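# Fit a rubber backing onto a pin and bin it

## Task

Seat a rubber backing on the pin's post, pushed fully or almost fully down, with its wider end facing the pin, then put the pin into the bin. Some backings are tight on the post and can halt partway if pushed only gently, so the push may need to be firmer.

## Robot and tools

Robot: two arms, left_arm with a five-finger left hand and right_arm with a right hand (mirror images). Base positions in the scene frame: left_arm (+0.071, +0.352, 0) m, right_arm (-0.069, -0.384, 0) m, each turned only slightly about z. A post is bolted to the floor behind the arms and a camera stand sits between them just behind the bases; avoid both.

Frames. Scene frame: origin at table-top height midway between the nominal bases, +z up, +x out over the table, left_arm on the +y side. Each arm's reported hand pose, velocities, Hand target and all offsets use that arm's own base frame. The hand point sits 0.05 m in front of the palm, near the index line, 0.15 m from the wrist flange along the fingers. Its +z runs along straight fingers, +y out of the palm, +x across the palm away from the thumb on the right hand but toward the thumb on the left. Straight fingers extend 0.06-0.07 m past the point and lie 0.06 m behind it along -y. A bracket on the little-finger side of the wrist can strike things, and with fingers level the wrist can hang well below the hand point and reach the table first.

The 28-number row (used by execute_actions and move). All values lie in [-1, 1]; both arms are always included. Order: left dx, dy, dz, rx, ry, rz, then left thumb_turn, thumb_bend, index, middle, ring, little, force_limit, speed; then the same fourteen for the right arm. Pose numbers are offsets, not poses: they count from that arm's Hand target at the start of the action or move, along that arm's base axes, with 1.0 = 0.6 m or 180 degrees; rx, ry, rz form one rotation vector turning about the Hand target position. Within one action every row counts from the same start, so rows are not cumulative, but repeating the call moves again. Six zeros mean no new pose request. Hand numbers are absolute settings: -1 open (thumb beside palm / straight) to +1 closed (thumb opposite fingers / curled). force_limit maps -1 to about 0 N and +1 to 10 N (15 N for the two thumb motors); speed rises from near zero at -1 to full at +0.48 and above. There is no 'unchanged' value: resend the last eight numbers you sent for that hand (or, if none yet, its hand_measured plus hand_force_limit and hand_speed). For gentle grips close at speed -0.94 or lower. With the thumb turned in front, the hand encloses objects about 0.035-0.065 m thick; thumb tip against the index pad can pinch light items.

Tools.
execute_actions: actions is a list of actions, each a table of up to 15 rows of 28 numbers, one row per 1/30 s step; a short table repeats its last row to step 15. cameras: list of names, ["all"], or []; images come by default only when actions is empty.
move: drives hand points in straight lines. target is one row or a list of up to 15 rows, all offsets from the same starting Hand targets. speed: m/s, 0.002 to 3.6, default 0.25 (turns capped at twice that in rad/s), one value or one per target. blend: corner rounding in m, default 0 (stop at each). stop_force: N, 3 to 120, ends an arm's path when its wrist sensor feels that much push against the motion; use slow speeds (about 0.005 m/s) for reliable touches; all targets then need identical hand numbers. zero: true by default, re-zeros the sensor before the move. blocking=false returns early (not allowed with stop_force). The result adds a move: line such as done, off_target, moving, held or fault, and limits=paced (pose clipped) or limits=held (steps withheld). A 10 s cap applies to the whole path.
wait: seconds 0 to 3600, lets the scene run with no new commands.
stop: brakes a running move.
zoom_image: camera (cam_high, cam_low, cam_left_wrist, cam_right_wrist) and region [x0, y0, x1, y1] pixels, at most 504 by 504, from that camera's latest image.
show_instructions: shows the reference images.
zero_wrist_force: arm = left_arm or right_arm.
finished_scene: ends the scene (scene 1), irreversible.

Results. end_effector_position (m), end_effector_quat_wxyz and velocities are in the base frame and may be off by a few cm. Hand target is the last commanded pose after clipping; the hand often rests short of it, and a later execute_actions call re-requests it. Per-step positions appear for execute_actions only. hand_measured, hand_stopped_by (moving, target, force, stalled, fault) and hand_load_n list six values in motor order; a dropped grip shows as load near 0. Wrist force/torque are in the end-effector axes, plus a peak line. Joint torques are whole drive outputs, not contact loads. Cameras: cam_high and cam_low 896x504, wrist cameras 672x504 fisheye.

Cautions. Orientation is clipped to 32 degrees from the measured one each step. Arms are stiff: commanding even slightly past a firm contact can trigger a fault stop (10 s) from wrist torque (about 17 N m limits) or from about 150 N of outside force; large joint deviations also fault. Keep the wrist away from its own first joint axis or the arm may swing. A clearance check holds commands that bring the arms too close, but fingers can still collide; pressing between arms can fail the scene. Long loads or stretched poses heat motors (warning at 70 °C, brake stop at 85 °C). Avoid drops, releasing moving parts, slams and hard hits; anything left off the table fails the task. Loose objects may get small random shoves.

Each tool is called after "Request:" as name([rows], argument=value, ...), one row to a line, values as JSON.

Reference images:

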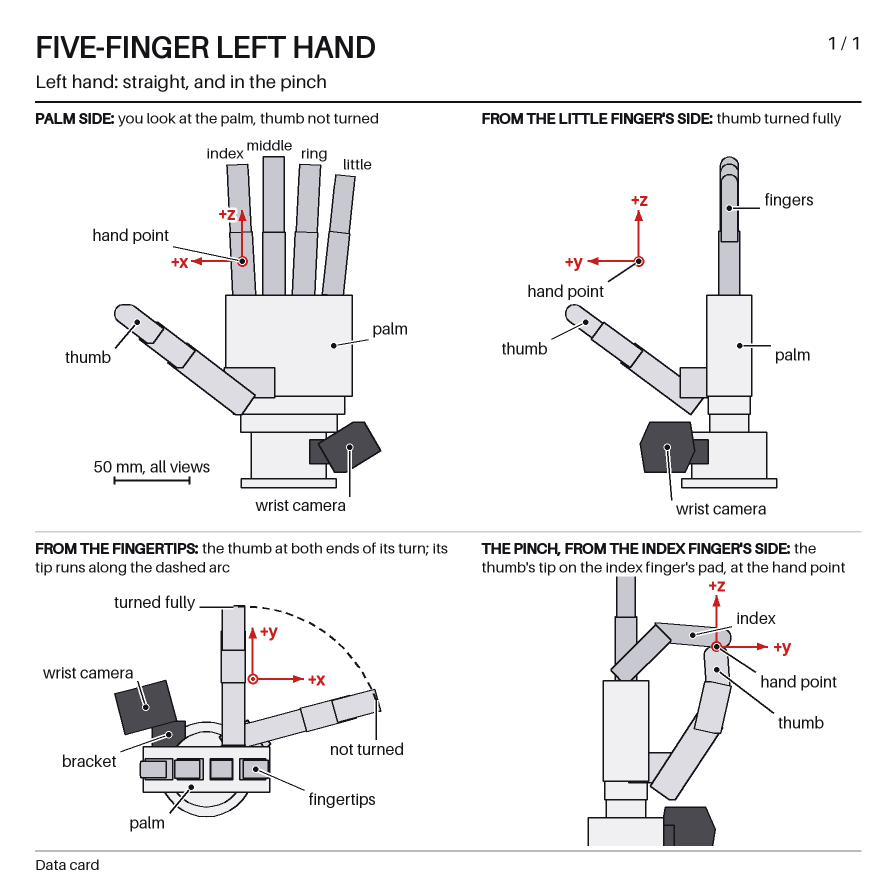

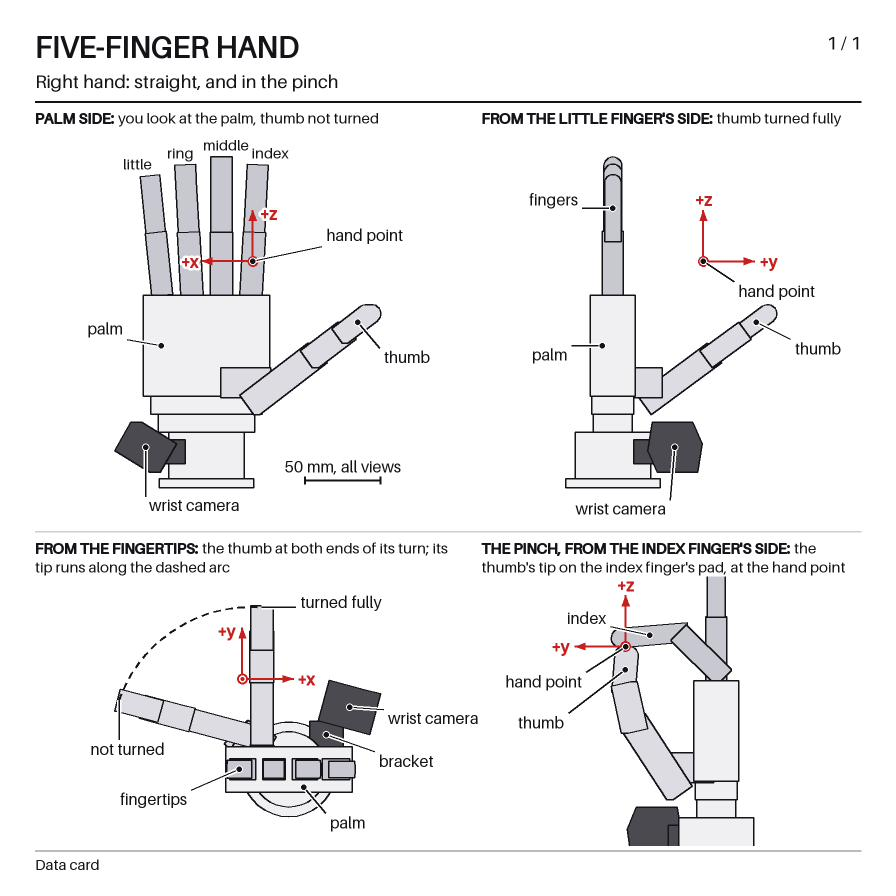

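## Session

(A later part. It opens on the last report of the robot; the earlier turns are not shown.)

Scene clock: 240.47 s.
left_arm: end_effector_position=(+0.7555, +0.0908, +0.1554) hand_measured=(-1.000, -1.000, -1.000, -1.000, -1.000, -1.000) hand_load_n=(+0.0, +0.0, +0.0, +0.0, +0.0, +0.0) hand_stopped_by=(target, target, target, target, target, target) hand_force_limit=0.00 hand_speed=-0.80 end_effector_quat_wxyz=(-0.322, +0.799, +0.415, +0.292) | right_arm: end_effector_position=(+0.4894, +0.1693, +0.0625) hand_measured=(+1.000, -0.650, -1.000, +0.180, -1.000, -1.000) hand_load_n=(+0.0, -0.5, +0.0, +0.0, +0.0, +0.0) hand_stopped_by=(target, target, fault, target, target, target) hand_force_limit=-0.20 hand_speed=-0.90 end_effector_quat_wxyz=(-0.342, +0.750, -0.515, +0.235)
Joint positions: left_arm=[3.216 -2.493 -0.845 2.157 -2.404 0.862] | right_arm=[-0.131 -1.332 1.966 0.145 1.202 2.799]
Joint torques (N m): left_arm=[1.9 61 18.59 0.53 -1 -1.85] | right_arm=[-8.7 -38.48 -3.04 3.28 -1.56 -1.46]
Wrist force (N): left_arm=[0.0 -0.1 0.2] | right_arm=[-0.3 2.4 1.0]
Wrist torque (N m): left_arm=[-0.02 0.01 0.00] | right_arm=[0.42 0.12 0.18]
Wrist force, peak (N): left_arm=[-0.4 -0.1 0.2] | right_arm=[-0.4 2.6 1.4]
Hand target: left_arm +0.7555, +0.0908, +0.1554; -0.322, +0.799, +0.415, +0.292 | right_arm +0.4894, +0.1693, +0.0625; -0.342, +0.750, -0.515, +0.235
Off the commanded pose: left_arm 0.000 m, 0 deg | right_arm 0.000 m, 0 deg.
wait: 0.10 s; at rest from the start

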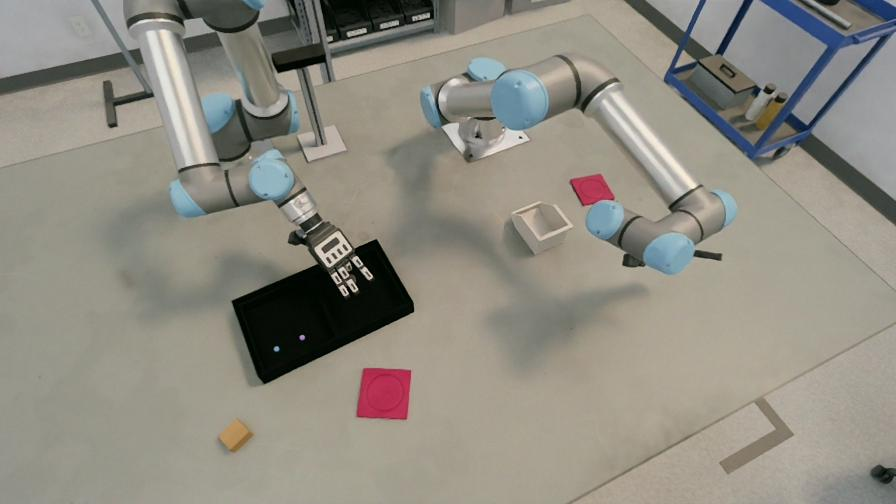

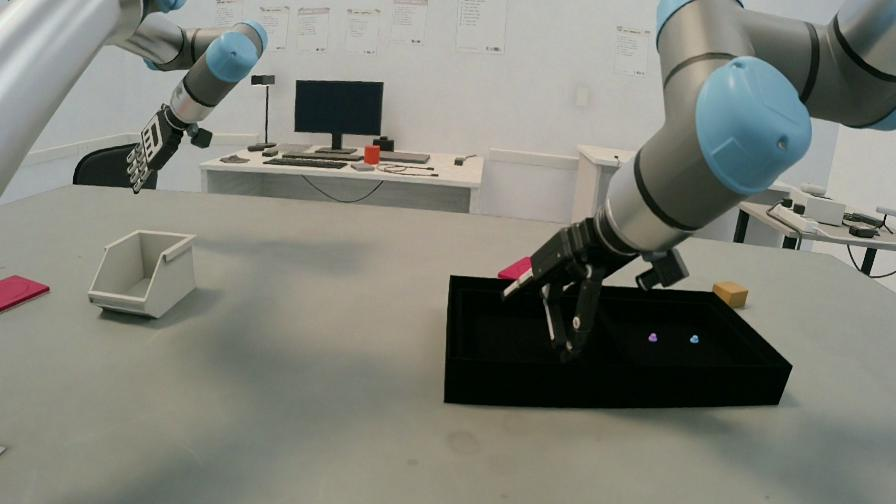

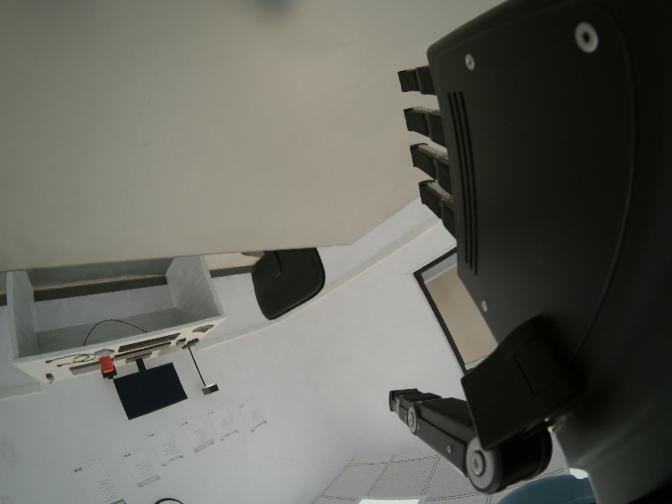

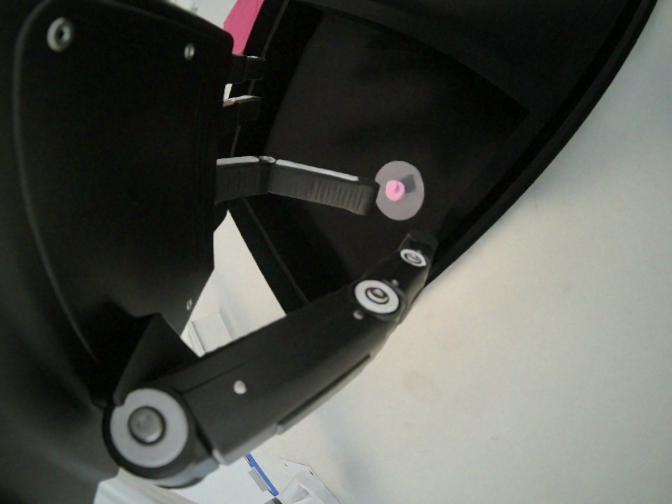

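Request:
move(target=[0,0,0,0,0,0,-1,-1,-1,-1,-1,-1,0,-0.8,0.0395,0.0218,-0.0292,0,0,0,1,-1,-1,0.32,-1,-1,-0.2,-0.7], speed=0.05, cameras=["cam_right_wrist"])

Request:
zoom_image(camera="cam_right_wrist", region=[330, 150, 450, 270])

Scene clock: 247.83 s.
left_arm: end_effector_position=(+0.7555, +0.0908, +0.1554) hand_measured=(-1.000, -1.000, -1.000, -1.000, -1.000, -1.000) hand_load_n=(+0.0, +0.0, +0.0, +0.0, -0.5, +0.0) hand_stopped_by=(target, target, target, target, target, target) hand_force_limit=0.00 hand_speed=-0.80 end_effector_quat_wxyz=(-0.322, +0.799, +0.415, +0.292) | right_arm: end_effector_position=(+0.5035, +0.1773, +0.0535) hand_measured=(+1.000, -1.000, -1.000, +0.320, -1.000, -1.000) hand_load_n=(-1.5, +0.0, +0.0, +0.0, +0.0, +0.0) hand_stopped_by=(target, target, fault, target, target, target) hand_force_limit=-0.20 hand_speed=-0.70 end_effector_quat_wxyz=(-0.343, +0.750, -0.514, +0.236)
Joint positions: left_arm=[3.216 -2.493 -0.845 2.157 -2.404 0.862] | right_arm=[-0.105 -1.287 1.934 0.124 1.219 2.817]
Joint torques (N m): left_arm=[1.32 60.94 18.34 0.6 -1.05 -1.72] | right_arm=[2.4 -28.01 -14.09 0.85 -0.19 0.08]
Wrist force (N): left_arm=[-0.1 0.1 0.2] | right_arm=[-0.6 -3.8 -4.4]
Wrist torque (N m): left_arm=[0.00 0.01 -0.01] | right_arm=[-0.01 0.27 0.06]
Wrist force, peak (N): left_arm=[-0.4 -0.1 0.3] | right_arm=[9.2 -103.3 -86.3]
Hand target: left_arm +0.7555, +0.0908, +0.1554; -0.322, +0.799, +0.415, +0.292 | right_arm +0.5035, +0.1773, +0.0535; -0.343, +0.750, -0.514, +0.236 (not the last commanded pose)
Off the commanded pose: left_arm 0.000 m, 0 deg | right_arm 0.014 m, 0 deg.
FORCE FAULT: contact force on the right arm reached its limit, and that arm stopped. The contact can be on any part of that arm, not only on its tool. That arm's remaining commands of this call were not run. That arm is still stopped at the end of this call. That arm stays stopped for about 10 more seconds. Until then a move that you send moves the other arm only, and its call returns only when the move has ended. Once the stop has ended, the next robot result says so. If the stop ends while you think or write, that arm runs what you send next, counted from a new Hand target: where the arm stands when the stop ends. While its stop runs, that arm, its gripper or tool too, takes no new command. Until it ends, the stop uses up actions while you think or wait. An arm that is not stopped still takes commands.
move: fault (right_arm)

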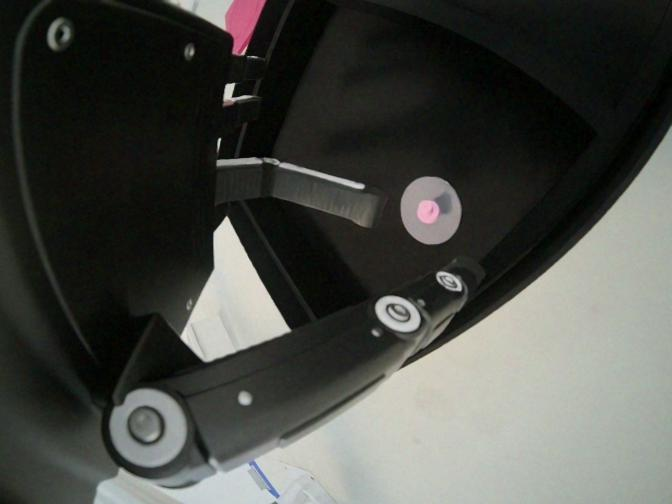

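Scaled by 4.200 from the camera's image (finer frame: 960x720).

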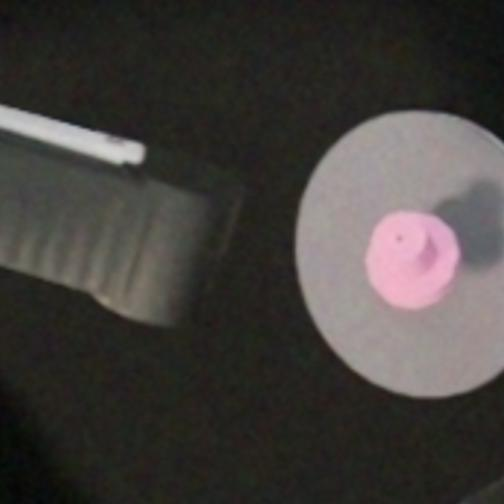

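Request:
wait(seconds=10.5, cameras=["cam_right_wrist", "cam_low", "cam_high"])

Scene clock: 258.90 s.
left_arm: end_effector_position=(+0.7555, +0.0908, +0.1554) hand_measured=(-1.000, -1.000, -1.000, -1.000, -1.000, -1.000) hand_load_n=(+0.0, +0.0, +0.0, +0.0, +0.0, +0.0) hand_stopped_by=(target, target, target, target, target, target) hand_force_limit=0.00 hand_speed=-0.80 end_effector_quat_wxyz=(-0.322, +0.799, +0.415, +0.292) | right_arm: end_effector_position=(+0.5035, +0.1773, +0.0535) hand_measured=(+1.000, -1.000, -1.000, +0.320, -1.000, -1.000) hand_load_n=(-1.0, +0.0, +0.0, +0.0, +0.0, +0.0) hand_stopped_by=(target, target, fault, target, target, target) hand_force_limit=-0.20 hand_speed=-0.70 end_effector_quat_wxyz=(-0.343, +0.750, -0.514, +0.236)
Joint positions: left_arm=[3.216 -2.493 -0.845 2.157 -2.404 0.862] | right_arm=[-0.105 -1.287 1.934 0.124 1.219 2.817]
Joint torques (N m): left_arm=[1.85 60.63 18.94 0.55 -0.98 -1.82] | right_arm=[1.17 -28.57 -15.77 0.83 0.01 0.12]
Wrist force (N): left_arm=[-0.2 0.1 0.2] | right_arm=[-0.6 -3.7 -4.6]
Wrist torque (N m): left_arm=[0.01 0.03 -0.01] | right_arm=[0.03 0.27 0.07]
Wrist force, peak (N): left_arm=[-0.2 -0.1 0.5] | right_arm=[-0.3 -4.0 -4.8]
Hand target: left_arm +0.7555, +0.0908, +0.1554; -0.322, +0.799, +0.415, +0.292 | right_arm +0.5035, +0.1773, +0.0535; -0.343, +0.750, -0.514, +0.236 (not the last commanded pose)
Off the commanded pose: left_arm 0.000 m, 0 deg | right_arm 0.014 m, 0 deg.
FORCE FAULT, CONTINUED: the right arm's stop, for the force fault that an earlier result reported, is over. The rest of the stop counts as 19 of the actions that you can send in this scene. During its stop the right arm's controller moved it back a little. That arm's target is now where it stood when the stop ended, not its last command. That arm accepts commands again.
wait: 10.50 s; at rest from the start
Images, in order (width x height): cam_high 896x504, cam_low 896x504, cam_right_wrist 672x504.

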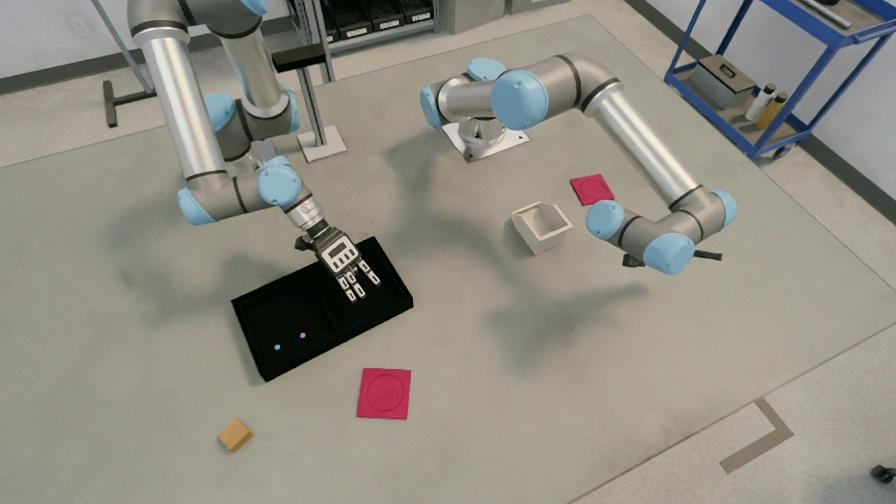

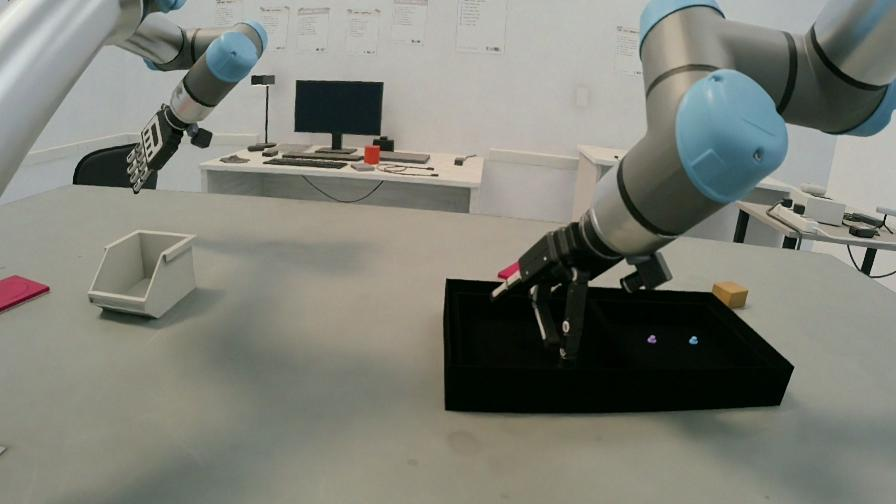

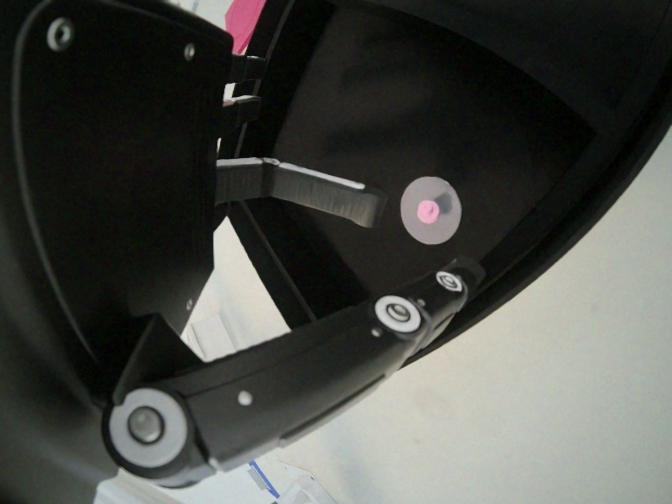

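Request:
move(target=[0,0,0,0,0,0,-1,-1,-1,-1,-1,-1,0,-0.8,0,0,0.03,0,0,0,1,-1,-1,0.32,-1,-1,-0.2,-0.7], speed=0.04)

Request:
move(target=[0,0,0,0,0,0,-1,-1,-1,-1,-1,-1,0,-0.8,0,0,-0.015,0,0,0,1,-0.6,-1,0.32,-1,-1,-0.2,-0.7], speed=0.04, cameras=["cam_right_wrist", "cam_high"])

Scene clock: 262.20 s.
left_arm: end_effector_position=(+0.7555, +0.0908, +0.1554) hand_measured=(-1.000, -1.000, -1.000, -1.000, -1.000, -1.000) hand_load_n=(+0.0, +0.0, +0.0, +0.0, +0.0, +0.0) hand_stopped_by=(target, target, target, target, target, target) hand_force_limit=0.00 hand_speed=-0.80 end_effector_quat_wxyz=(-0.322, +0.799, +0.415, +0.292) | right_arm: end_effector_position=(+0.5035, +0.1773, +0.0715) hand_measured=(+1.000, -1.000, -1.000, +0.320, -1.000, -1.000) hand_load_n=(+0.0, +0.0, +0.0, +0.0, +0.0, +0.0) hand_stopped_by=(target, target, fault, target, target, target) hand_force_limit=-0.20 hand_speed=-0.70 end_effector_quat_wxyz=(-0.343, +0.750, -0.514, +0.236)
Joint positions: left_arm=[3.216 -2.493 -0.845 2.157 -2.404 0.862] | right_arm=[-0.105 -1.313 1.913 0.171 1.219 2.817]
Joint torques (N m): left_arm=[2.46 61.71 18.71 0.56 -0.97 -1.82] | right_arm=[4.65 -40.62 -26.2 3.04 -0.04 -0.44]
Wrist force (N): left_arm=[-0.5 0.0 0.1] | right_arm=[-0.5 3.3 0.8]
Wrist torque (N m): left_arm=[0.00 0.07 -0.03] | right_arm=[0.51 0.15 0.20]
Wrist force, peak (N): left_arm=[-0.5 0.0 0.1] | right_arm=[-0.5 -3.9 -4.5]
Hand target: left_arm +0.7555, +0.0908, +0.1554; -0.322, +0.799, +0.415, +0.292 | right_arm +0.5035, +0.1773, +0.0715; -0.343, +0.750, -0.514, +0.236
Off the commanded pose: left_arm 0.000 m, 0 deg | right_arm 0.000 m, 0 deg.
move: done

Scene clock: 263.40 s.
left_arm: end_effector_position=(+0.7555, +0.0908, +0.1554) hand_measured=(-1.000, -1.000, -1.000, -1.000, -1.000, -1.000) hand_load_n=(-0.5, +0.0, +0.0, +0.0, +0.0, +0.0) hand_stopped_by=(target, target, target, target, target, target) hand_force_limit=0.00 hand_speed=-0.80 end_effector_quat_wxyz=(-0.322, +0.799, +0.415, +0.292) | right_arm: end_effector_position=(+0.5035, +0.1773, +0.0625) hand_measured=(+1.000, -0.600, -1.000, +0.320, -1.000, -1.000) hand_load_n=(+0.0, +0.0, +0.0, +0.0, +0.0, +0.0) hand_stopped_by=(target, target, fault, target, target, target) hand_force_limit=-0.20 hand_speed=-0.70 end_effector_quat_wxyz=(-0.343, +0.750, -0.514, +0.236)
Joint positions: left_arm=[3.216 -2.493 -0.845 2.157 -2.404 0.862] | right_arm=[-0.105 -1.3 1.923 0.147 1.219 2.817]
Joint torques (N m): left_arm=[2.2 61.42 19.08 0.58 -1.07 -1.86] | right_arm=[4.13 -16.07 -3.24 -0.97 0.06 1.07]
Wrist force (N): left_arm=[-0.2 -0.1 0.2] | right_arm=[-0.6 3.3 0.6]
Wrist torque (N m): left_arm=[-0.03 0.04 -0.01] | right_arm=[0.53 0.17 0.18]
Wrist force, peak (N): left_arm=[-0.2 0.0 0.4] | right_arm=[-0.6 3.6 0.9]
Hand target: left_arm +0.7555, +0.0908, +0.1554; -0.322, +0.799, +0.415, +0.292 | right_arm +0.5035, +0.1773, +0.0625; -0.343, +0.750, -0.514, +0.236
Off the commanded pose: left_arm 0.000 m, 0 deg | right_arm 0.000 m, 0 deg.
move: done
Images, in order (width x height): cam_high 896x504, cam_right_wrist 672x504.

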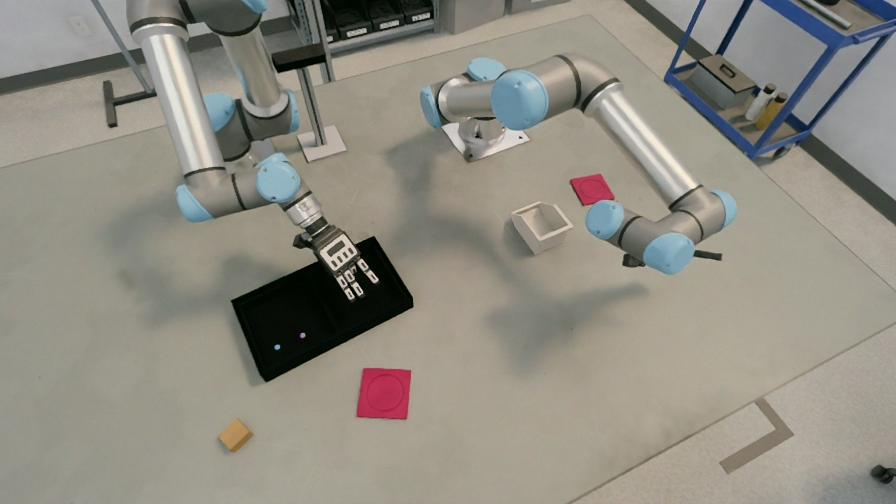

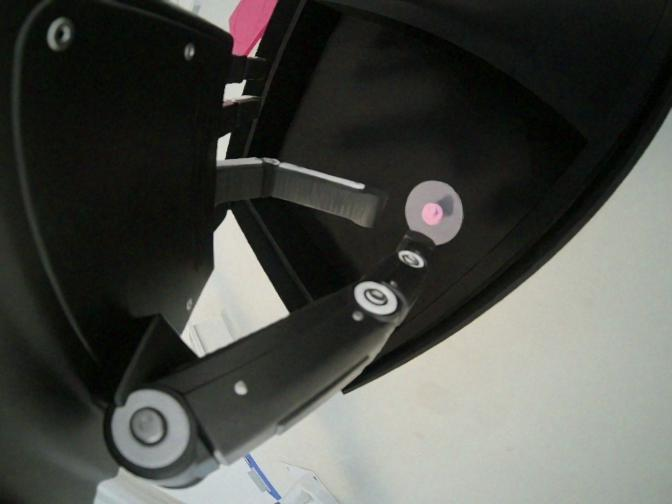

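Request:
move(target=[0,0,0,0,0,0,-1,-1,-1,-1,-1,-1,0,-0.8,0,0,-0.0292,0,0,0,1,-0.6,-1,0.2,-1,-1,-0.2,-0.7], speed=0.03, stop_force=5, cameras=["cam_right_wrist"])

Request:
zoom_image(camera="cam_right_wrist", region=[340, 150, 460, 270])

Scene clock: 266.70 s.
left_arm: end_effector_position=(+0.7555, +0.0908, +0.1554) hand_measured=(-1.000, -1.000, -1.000, -1.000, -1.000, -1.000) hand_load_n=(+0.0, +0.0, +0.0, +0.0, +0.0, +0.0) hand_stopped_by=(target, target, target, target, target, target) hand_force_limit=0.00 hand_speed=-0.80 end_effector_quat_wxyz=(-0.322, +0.799, +0.415, +0.292) | right_arm: end_effector_position=(+0.5035, +0.1773, +0.0450) hand_measured=(+1.000, -0.600, -1.000, +0.200, -1.000, -1.000) hand_load_n=(+0.0, +0.0, +0.0, +0.0, +0.0, +0.0) hand_stopped_by=(target, target, fault, target, target, target) hand_force_limit=-0.20 hand_speed=-0.70 end_effector_quat_wxyz=(-0.343, +0.750, -0.514, +0.236)
Joint positions: left_arm=[3.216 -2.493 -0.845 2.157 -2.404 0.862] | right_arm=[-0.105 -1.274 1.943 0.101 1.219 2.817]
Joint torques (N m): left_arm=[1.59 61.31 18 0.58 -1.12 -1.71] | right_arm=[1.14 -15.69 -2.2 -1.15 -0.24 -0.61]
Wrist force (N): left_arm=[0.0 0.0 0.1] | right_arm=[-0.8 3.2 0.5]
Wrist torque (N m): left_arm=[-0.01 0.01 0.00] | right_arm=[0.52 0.21 0.17]
Wrist force, peak (N): left_arm=[-0.5 -0.1 -0.1] | right_arm=[-0.5 3.6 1.0]
Hand target: left_arm +0.7555, +0.0908, +0.1554; -0.322, +0.799, +0.415, +0.292 | right_arm +0.5035, +0.1773, +0.0450; -0.343, +0.750, -0.514, +0.236
Off the commanded pose: left_arm 0.000 m, 0 deg | right_arm 0.000 m, 0 deg.
move: done

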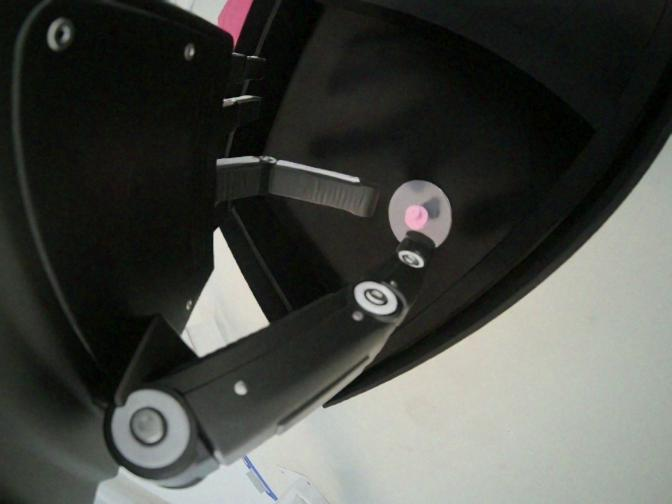

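Scaled by 4.200 from the camera's image (finer frame: 960x720).

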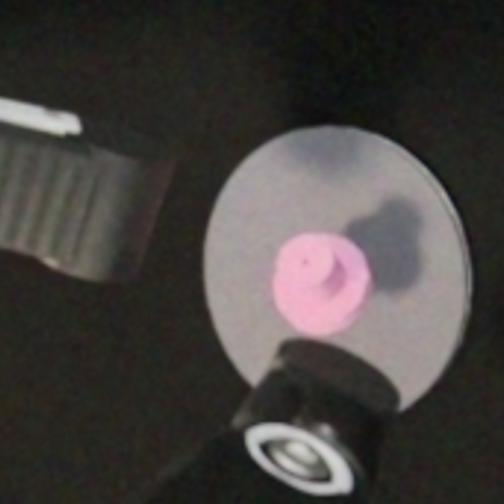

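Request:
move([
  [0,0,0,0,0,0,-1,-1,-1,-1,-1,-1,0,-0.8,0.0102,0.0012,0,0,0,0,1,-0.42,-1,-0.6,-1,-1,-0.2,-0.7],
  [0,0,0,0,0,0,-1,-1,-1,-1,-1,-1,0,-0.8,0.0102,0.0012,-0.0133,0,0,0,1,-0.42,-1,-0.6,-1,-1,-0.2,-0.7],
], speed=0.03, stop_force=5, cameras=["cam_right_wrist"])

Request:
zoom_image(camera="cam_right_wrist", region=[340, 150, 460, 270])

Scene clock: 273.73 s.
left_arm: end_effector_position=(+0.7555, +0.0908, +0.1554) hand_measured=(-1.000, -1.000, -1.000, -1.000, -1.000, -1.000) hand_load_n=(+0.0, +0.0, +0.0, +0.0, +0.0, +0.0) hand_stopped_by=(target, target, target, target, target, target) hand_force_limit=0.00 hand_speed=-0.80 end_effector_quat_wxyz=(-0.322, +0.799, +0.415, +0.292) | right_arm: end_effector_position=(+0.5096, +0.1780, +0.0370) hand_measured=(+1.000, -0.420, -1.000, -0.600, -1.000, -1.000) hand_load_n=(+0.0, +0.0, +0.0, +0.0, +0.0, +0.0) hand_stopped_by=(target, target, fault, target, target, target) hand_force_limit=-0.20 hand_speed=-0.70 end_effector_quat_wxyz=(-0.343, +0.750, -0.514, +0.236)
Joint positions: left_arm=[3.216 -2.493 -0.845 2.157 -2.404 0.862] | right_arm=[-0.101 -1.249 1.933 0.085 1.221 2.82]
Joint torques (N m): left_arm=[0.89 61.75 18.45 0.63 -0.97 -1.83] | right_arm=[12.34 -17.2 -2.34 -1.01 1.12 1.07]
Wrist force (N): left_arm=[-0.1 -0.1 0.2] | right_arm=[-0.5 3.5 0.6]
Wrist torque (N m): left_arm=[-0.03 0.02 0.00] | right_arm=[0.56 0.17 0.20]
Wrist force, peak (N): left_arm=[-0.3 -0.1 0.3] | right_arm=[-0.6 3.9 0.3]
Hand target: left_arm +0.7555, +0.0908, +0.1554; -0.322, +0.799, +0.415, +0.292 | right_arm +0.5096, +0.1780, +0.0370; -0.343, +0.750, -0.514, +0.236
Off the commanded pose: left_arm 0.000 m, 0 deg | right_arm 0.000 m, 0 deg.
move: done

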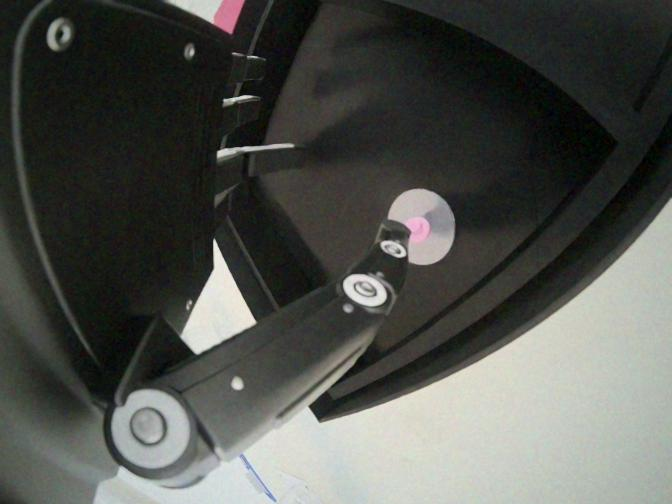

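Scaled by 4.200 from the camera's image (finer frame: 960x720).

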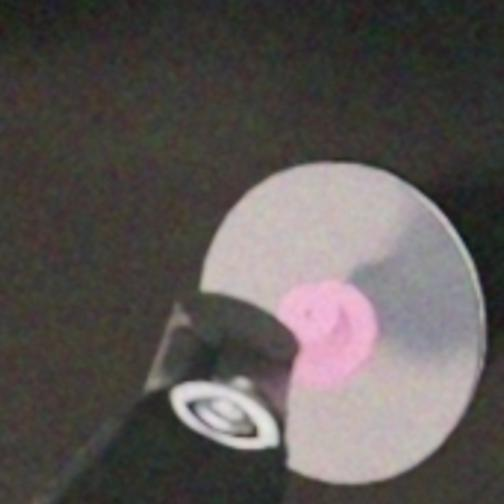

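Request:
move(target=[0,0,0,0,0,0,-1,-1,-1,-1,-1,-1,0,-0.8,-0.0036,0.0093,-0.0117,0,0,0,1,-0.42,-1,-0.6,-1,-1,-0.2,-0.7], speed=0.02, stop_force=3, cameras=["cam_right_wrist"])

Request:
zoom_image(camera="cam_right_wrist", region=[340, 150, 460, 270])

Scene clock: 282.30 s.
left_arm: end_effector_position=(+0.7555, +0.0908, +0.1554) hand_measured=(-1.000, -1.000, -1.000, -1.000, -1.000, -1.000) hand_load_n=(+0.0, +0.0, +0.0, +0.0, +0.0, +0.0) hand_stopped_by=(target, target, target, target, target, target) hand_force_limit=0.00 hand_speed=-0.80 end_effector_quat_wxyz=(-0.322, +0.799, +0.415, +0.292) | right_arm: end_effector_position=(+0.5075, +0.1836, +0.0300) hand_measured=(+1.000, -0.420, -1.000, -0.600, -1.000, -1.000) hand_load_n=(+0.0, +0.0, +0.0, +0.0, +0.0, +0.0) hand_stopped_by=(target, target, fault, target, target, target) hand_force_limit=-0.20 hand_speed=-0.70 end_effector_quat_wxyz=(-0.343, +0.750, -0.514, +0.236)
Joint positions: left_arm=[3.216 -2.493 -0.845 2.157 -2.404 0.862] | right_arm=[-0.087 -1.24 1.942 0.063 1.232 2.831]
Joint torques (N m): left_arm=[1.82 62.03 18.04 0.53 -1.15 -1.7] | right_arm=[11.41 -18.31 -2.91 -1.15 1.1 1.55]
Wrist force (N): left_arm=[-0.1 -0.1 0.0] | right_arm=[-0.8 3.4 0.7]
Wrist torque (N m): left_arm=[-0.02 0.02 0.00] | right_arm=[0.54 0.21 0.11]
Wrist force, peak (N): left_arm=[-0.2 -0.3 0.3] | right_arm=[-0.6 3.7 0.5]
Hand target: left_arm +0.7555, +0.0908, +0.1554; -0.322, +0.799, +0.415, +0.292 | right_arm +0.5075, +0.1836, +0.0300; -0.343, +0.750, -0.514, +0.236
Off the commanded pose: left_arm 0.000 m, 0 deg | right_arm 0.000 m, 0 deg.
move: done

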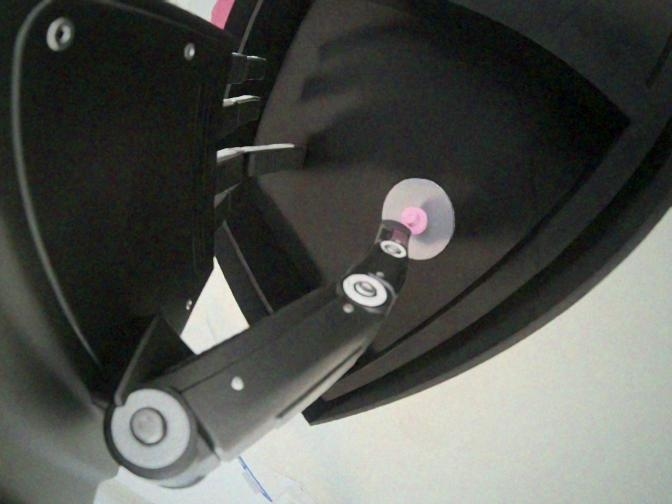

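Scaled by 4.200 from the camera's image (finer frame: 960x720).

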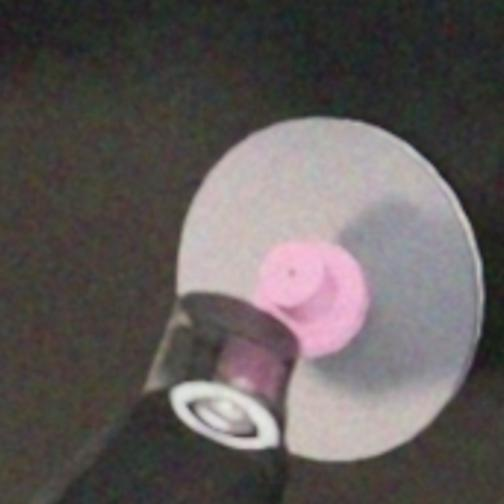

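Request:
move(target=[0,0,0,0,0,0,-1,-1,-1,-1,-1,-1,0,-0.8,-0.0048,-0.0108,0,0,0,0,1,-0.42,-1,-0.6,-1,-1,-0.2,-0.7], speed=0.02, stop_force=3, cameras=["cam_right_wrist"])

Request:
zoom_image(camera="cam_right_wrist", region=[340, 150, 460, 270])

Scene clock: 287.27 s.
left_arm: end_effector_position=(+0.7555, +0.0908, +0.1554) hand_measured=(-1.000, -1.000, -1.000, -1.000, -1.000, -1.000) hand_load_n=(+0.0, +0.0, +0.0, +0.0, +0.0, +0.0) hand_stopped_by=(target, target, target, target, target, target) hand_force_limit=0.00 hand_speed=-0.80 end_effector_quat_wxyz=(-0.322, +0.799, +0.415, +0.292) | right_arm: end_effector_position=(+0.5046, +0.1771, +0.0300) hand_measured=(+1.000, -0.420, -1.000, -0.600, -1.000, -1.000) hand_load_n=(+0.0, +0.0, +0.0, +0.0, +0.0, +0.0) hand_stopped_by=(target, target, fault, target, target, target) hand_force_limit=-0.20 hand_speed=-0.70 end_effector_quat_wxyz=(-0.343, +0.750, -0.514, +0.236)
Joint positions: left_arm=[3.216 -2.493 -0.845 2.157 -2.404 0.862] | right_arm=[-0.105 -1.248 1.955 0.063 1.219 2.817]
Joint torques (N m): left_arm=[2.39 61.23 18.38 0.57 -1.08 -1.84] | right_arm=[-9.6 -43.16 -1.23 -0.29 -1.52 -0.95]
Wrist force (N): left_arm=[0.0 -0.1 0.2] | right_arm=[-0.8 3.3 0.5]
Wrist torque (N m): left_arm=[-0.02 0.00 0.00] | right_arm=[0.54 0.20 0.11]
Wrist force, peak (N): left_arm=[0.0 -0.2 0.5] | right_arm=[-0.6 3.8 0.6]
Hand target: left_arm +0.7555, +0.0908, +0.1554; -0.322, +0.799, +0.415, +0.292 | right_arm +0.5046, +0.1771, +0.0300; -0.343, +0.750, -0.514, +0.236
Off the commanded pose: left_arm 0.000 m, 0 deg | right_arm 0.000 m, 0 deg.
move: done

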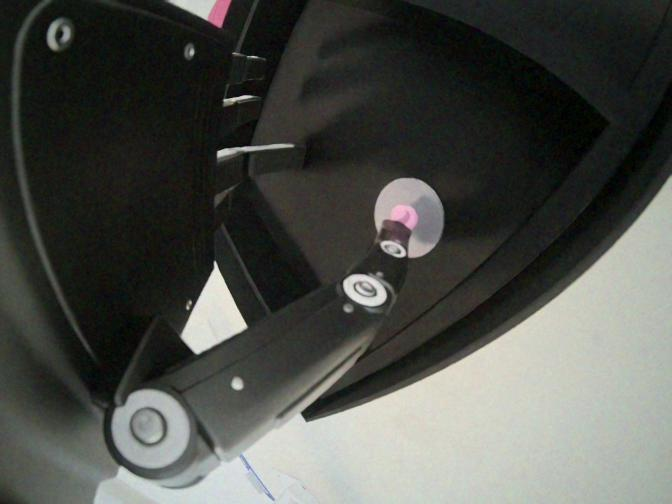

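Scaled by 4.200 from the camera's image (finer frame: 960x720).

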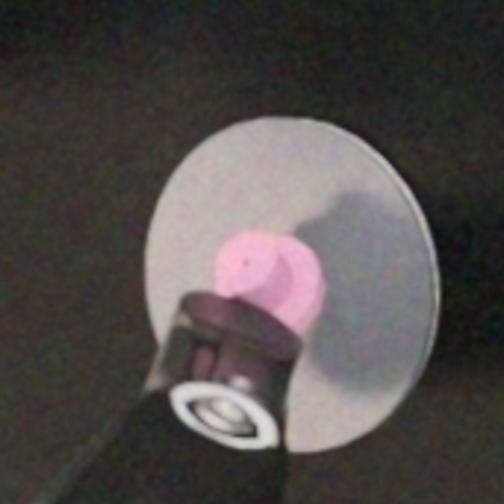

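Request:
move(target=[0,0,0,0,0,0,-1,-1,-1,-1,-1,-1,0,-0.8,0,0,-0.02,0,0,0,1,-0.42,-1,-0.6,-1,-1,-0.2,-0.7], speed=0.005, stop_force=4, cameras=["cam_right_wrist"])

Request:
zoom_image(camera="cam_right_wrist", region=[340, 150, 460, 270])

Scene clock: 290.57 s.
left_arm: end_effector_position=(+0.7555, +0.0908, +0.1554) hand_measured=(-1.000, -1.000, -1.000, -1.000, -1.000, -1.000) hand_load_n=(+0.0, -0.5, +0.0, +0.0, +0.0, +0.0) hand_stopped_by=(target, target, target, target, target, target) hand_force_limit=0.00 hand_speed=-0.80 end_effector_quat_wxyz=(-0.322, +0.799, +0.415, +0.292) | right_arm: end_effector_position=(+0.5046, +0.1771, +0.0274) hand_measured=(+1.000, -0.420, -1.000, -0.600, -1.000, -1.000) hand_load_n=(+0.0, +0.0, +0.0, +0.0, +0.0, +0.0) hand_stopped_by=(target, target, fault, target, target, target) hand_force_limit=-0.20 hand_speed=-0.70 end_effector_quat_wxyz=(-0.343, +0.750, -0.514, +0.236)
Joint positions: left_arm=[3.216 -2.493 -0.845 2.157 -2.404 0.862] | right_arm=[-0.105 -1.243 1.957 0.056 1.219 2.817]
Joint torques (N m): left_arm=[2.1 61.23 18.06 0.71 -0.99 -1.89] | right_arm=[-8.24 -41.09 -24.98 2.92 1.02 -1.01]
Wrist force (N): left_arm=[-0.2 -0.1 0.1] | right_arm=[-1.5 0.9 -3.2]
Wrist torque (N m): left_arm=[-0.02 0.03 -0.01] | right_arm=[0.63 0.35 0.02]
Wrist force, peak (N): left_arm=[-0.2 -0.4 0.4] | right_arm=[-1.2 -2.9 -7.2]
Hand target: left_arm +0.7555, +0.0908, +0.1554; -0.322, +0.799, +0.415, +0.292 | right_arm +0.5046, +0.1771, +0.0274; -0.343, +0.750, -0.514, +0.236 (not the last commanded pose)
Off the commanded pose: left_arm 0.000 m, 0 deg | right_arm 0.009 m, 0 deg.
move: contact (right_arm)

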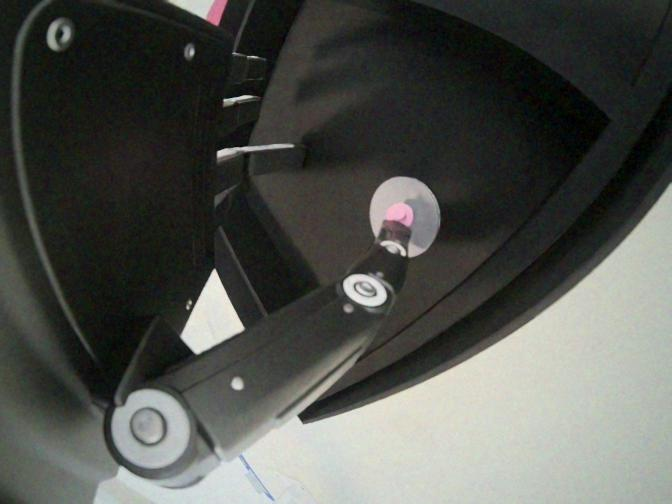

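Scaled by 4.200 from the camera's image (finer frame: 960x720).

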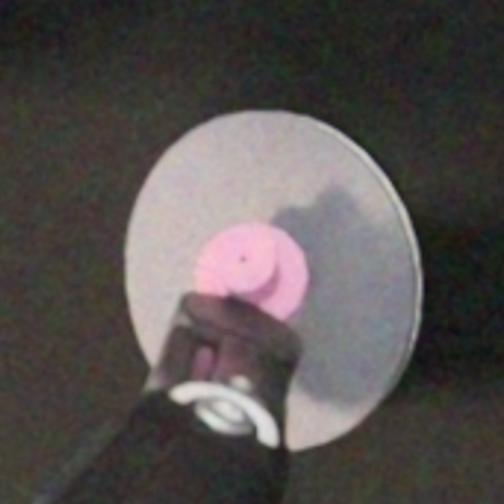

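Request:
move(target=[0,0,0,0,0,0,-1,-1,-1,-1,-1,-1,0,-0.8,0,0,-0.02,0,0,0,1,-0.42,-1,-0.6,-1,-1,-0.2,-0.7], speed=0.004, stop_force=9, zero=false, cameras=["cam_right_wrist"])

Request:
zoom_image(camera="cam_right_wrist", region=[340, 150, 460, 270])

Scene clock: 292.93 s.
left_arm: end_effector_position=(+0.7555, +0.0908, +0.1554) hand_measured=(-1.000, -1.000, -1.000, -1.000, -1.000, -1.000) hand_load_n=(+0.0, +0.0, +0.0, +0.0, +0.0, +0.0) hand_stopped_by=(target, target, target, target, target, target) hand_force_limit=0.00 hand_speed=-0.80 end_effector_quat_wxyz=(-0.322, +0.799, +0.415, +0.292) | right_arm: end_effector_position=(+0.5048, +0.1771, +0.0272) hand_measured=(+1.000, -0.420, -1.000, -0.600, -1.000, -1.000) hand_load_n=(+0.0, +0.0, +0.0, +0.0, +0.0, +0.0) hand_stopped_by=(target, target, fault, target, target, target) hand_force_limit=-0.20 hand_speed=-0.70 end_effector_quat_wxyz=(-0.343, +0.750, -0.514, +0.236)
Joint positions: left_arm=[3.216 -2.493 -0.845 2.157 -2.404 0.862] | right_arm=[-0.105 -1.243 1.957 0.055 1.219 2.817]
Joint torques (N m): left_arm=[2.18 60.93 17.89 0.7 -0.99 -1.79] | right_arm=[-9.21 -38.36 -23.18 2.7 0.91 -0.66]
Wrist force (N): left_arm=[-0.2 -0.1 0.1] | right_arm=[-1.7 -2.2 -6.9]
Wrist torque (N m): left_arm=[-0.02 0.03 -0.01] | right_arm=[0.69 0.42 -0.06]
Wrist force, peak (N): left_arm=[-0.2 0.0 0.5] | right_arm=[-0.9 -6.6 -12.2]
Hand target: left_arm +0.7555, +0.0908, +0.1554; -0.322, +0.799, +0.415, +0.292 | right_arm +0.5048, +0.1771, +0.0272; -0.343, +0.750, -0.514, +0.236 (not the last commanded pose)
Off the commanded pose: left_arm 0.000 m, 0 deg | right_arm 0.012 m, 0 deg.
move: contact (right_arm)

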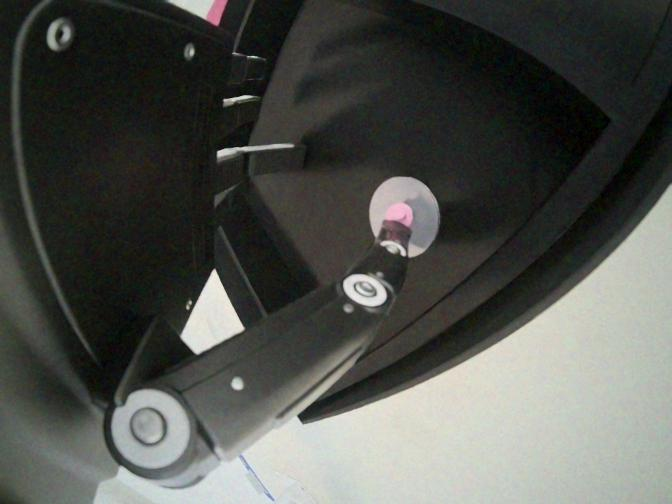

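Scaled by 4.200 from the camera's image (finer frame: 960x720).

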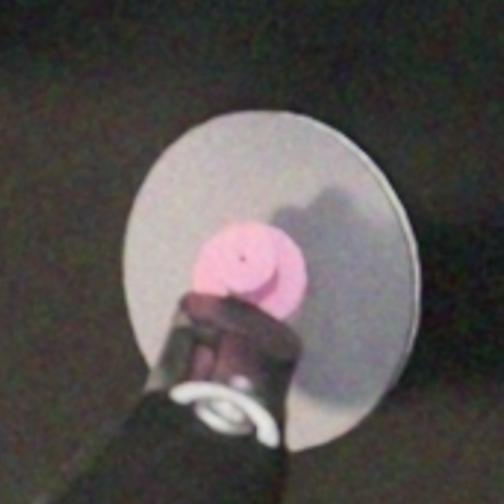

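Request:
move([
  [0,0,0,0,0,0,-1,-1,-1,-1,-1,-1,0,-0.8,0,0,0.0067,0,0,0,1,-0.42,-1,-0.6,-1,-1,-0.2,-0.7],
  [0,0,0,0,0,0,-1,-1,-1,-1,-1,-1,0,-0.8,0.0038,0.0086,0.0067,0,0,0,1,-0.42,-1,-0.6,-1,-1,-0.2,-0.7],
], speed=0.02, cameras=["cam_right_wrist"])

Request:
zoom_image(camera="cam_right_wrist", region=[340, 150, 460, 270])

Scene clock: 301.50 s.
left_arm: end_effector_position=(+0.7555, +0.0908, +0.1554) hand_measured=(-1.000, -1.000, -1.000, -1.000, -1.000, -1.000) hand_load_n=(+0.0, +0.0, +0.0, +0.0, +0.0, +0.0) hand_stopped_by=(target, target, target, target, target, target) hand_force_limit=0.00 hand_speed=-0.80 end_effector_quat_wxyz=(-0.322, +0.799, +0.415, +0.292) | right_arm: end_effector_position=(+0.5070, +0.1822, +0.0312) hand_measured=(+1.000, -0.420, -1.000, -0.600, -1.000, -1.000) hand_load_n=(+0.0, +0.0, +0.0, +0.0, +0.0, +0.0) hand_stopped_by=(target, target, fault, target, target, target) hand_force_limit=-0.20 hand_speed=-0.70 end_effector_quat_wxyz=(-0.343, +0.750, -0.514, +0.236)
Joint positions: left_arm=[3.216 -2.493 -0.845 2.157 -2.404 0.862] | right_arm=[-0.091 -1.243 1.944 0.066 1.229 2.828]
Joint torques (N m): left_arm=[1.81 61.71 18.86 0.58 -1.2 -1.73] | right_arm=[12.06 -16.08 -24.5 3.18 1.02 1.15]
Wrist force (N): left_arm=[-0.1 -0.1 0.2] | right_arm=[-0.4 3.7 0.4]
Wrist torque (N m): left_arm=[-0.03 0.02 0.00] | right_arm=[0.63 0.13 0.14]
Wrist force, peak (N): left_arm=[-0.3 0.1 0.4] | right_arm=[-1.8 -2.4 -7.4]
Hand target: left_arm +0.7555, +0.0908, +0.1554; -0.322, +0.799, +0.415, +0.292 | right_arm +0.5071, +0.1822, +0.0312; -0.343, +0.750, -0.514, +0.236
Off the commanded pose: left_arm 0.000 m, 0 deg | right_arm 0.000 m, 0 deg.
move: done

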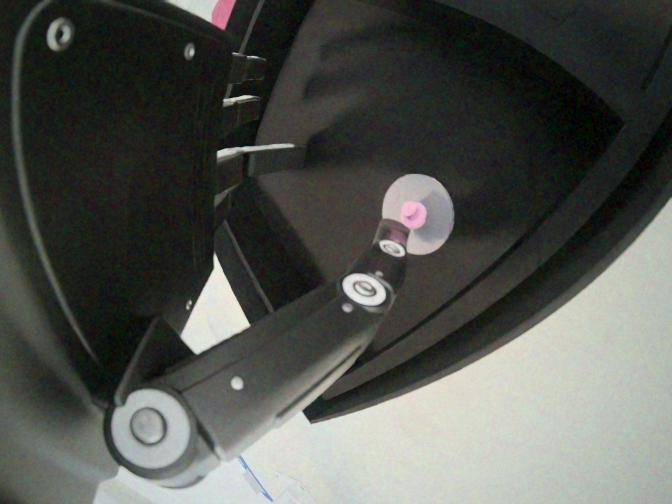

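Scaled by 4.200 from the camera's image (finer frame: 960x720).

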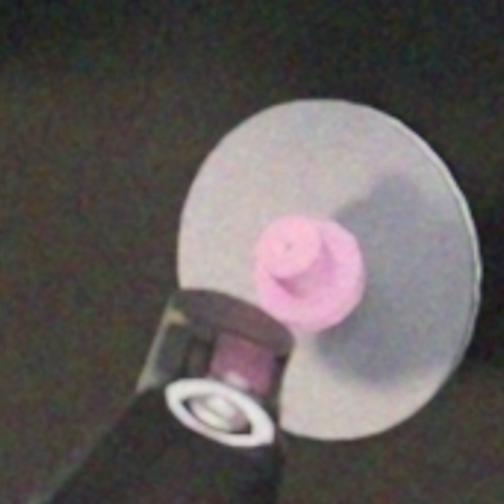

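Request:
move(target=[0,0,0,0,0,0,-1,-1,-1,-1,-1,-1,0,-0.8,0,0,-0.03,0,0,0,1,-0.42,-1,-0.6,-1,-1,-0.2,-0.7], speed=0.005, stop_force=6, cameras=["cam_right_wrist"])

Request:
zoom_image(camera="cam_right_wrist", region=[340, 150, 460, 270])

Scene clock: 306.33 s.
left_arm: end_effector_position=(+0.7555, +0.0908, +0.1554) hand_measured=(-1.000, -1.000, -1.000, -1.000, -1.000, -1.000) hand_load_n=(+0.0, +0.0, +0.0, -0.5, +0.0, +0.0) hand_stopped_by=(target, target, target, target, target, target) hand_force_limit=0.00 hand_speed=-0.80 end_effector_quat_wxyz=(-0.322, +0.799, +0.415, +0.292) | right_arm: end_effector_position=(+0.5071, +0.1822, +0.0274) hand_measured=(+1.000, -0.420, -1.000, -0.600, -1.000, -1.000) hand_load_n=(+0.5, +0.0, +0.0, +0.0, +0.0, +0.0) hand_stopped_by=(target, target, fault, target, target, target) hand_force_limit=-0.20 hand_speed=-0.70 end_effector_quat_wxyz=(-0.343, +0.750, -0.514, +0.236)
Joint positions: left_arm=[3.216 -2.493 -0.845 2.157 -2.404 0.862] | right_arm=[-0.09 -1.237 1.947 0.056 1.229 2.828]
Joint torques (N m): left_arm=[2.12 60.47 18.96 0.6 -0.95 -1.79] | right_arm=[10.05 -39.9 -23.72 2.79 1.24 0.82]
Wrist force (N): left_arm=[-0.1 0.1 0.1] | right_arm=[-1.2 -0.5 -4.7]
Wrist torque (N m): left_arm=[0.00 0.02 -0.01] | right_arm=[0.63 0.30 0.03]
Wrist force, peak (N): left_arm=[-0.3 -0.2 0.4] | right_arm=[-1.7 -4.1 -8.6]
Hand target: left_arm +0.7555, +0.0908, +0.1554; -0.322, +0.799, +0.415, +0.292 | right_arm +0.5071, +0.1822, +0.0274; -0.343, +0.750, -0.514, +0.236 (not the last commanded pose)
Off the commanded pose: left_arm 0.000 m, 0 deg | right_arm 0.014 m, 0 deg.
move: contact (right_arm)

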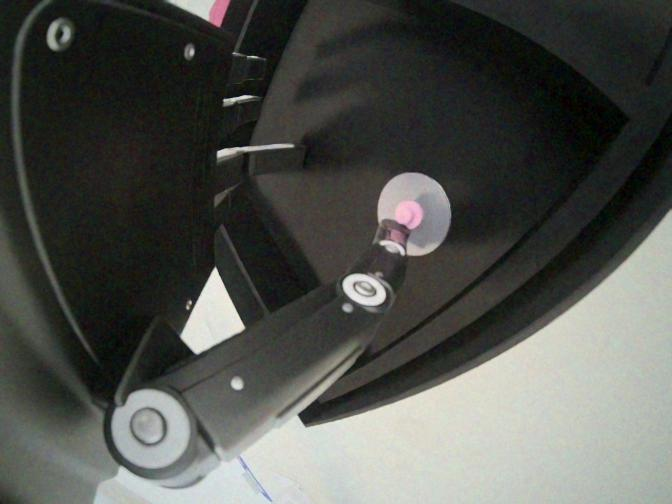

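Scaled by 4.200 from the camera's image (finer frame: 960x720).

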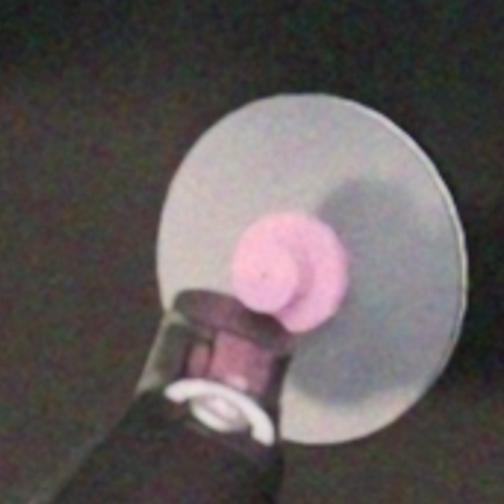

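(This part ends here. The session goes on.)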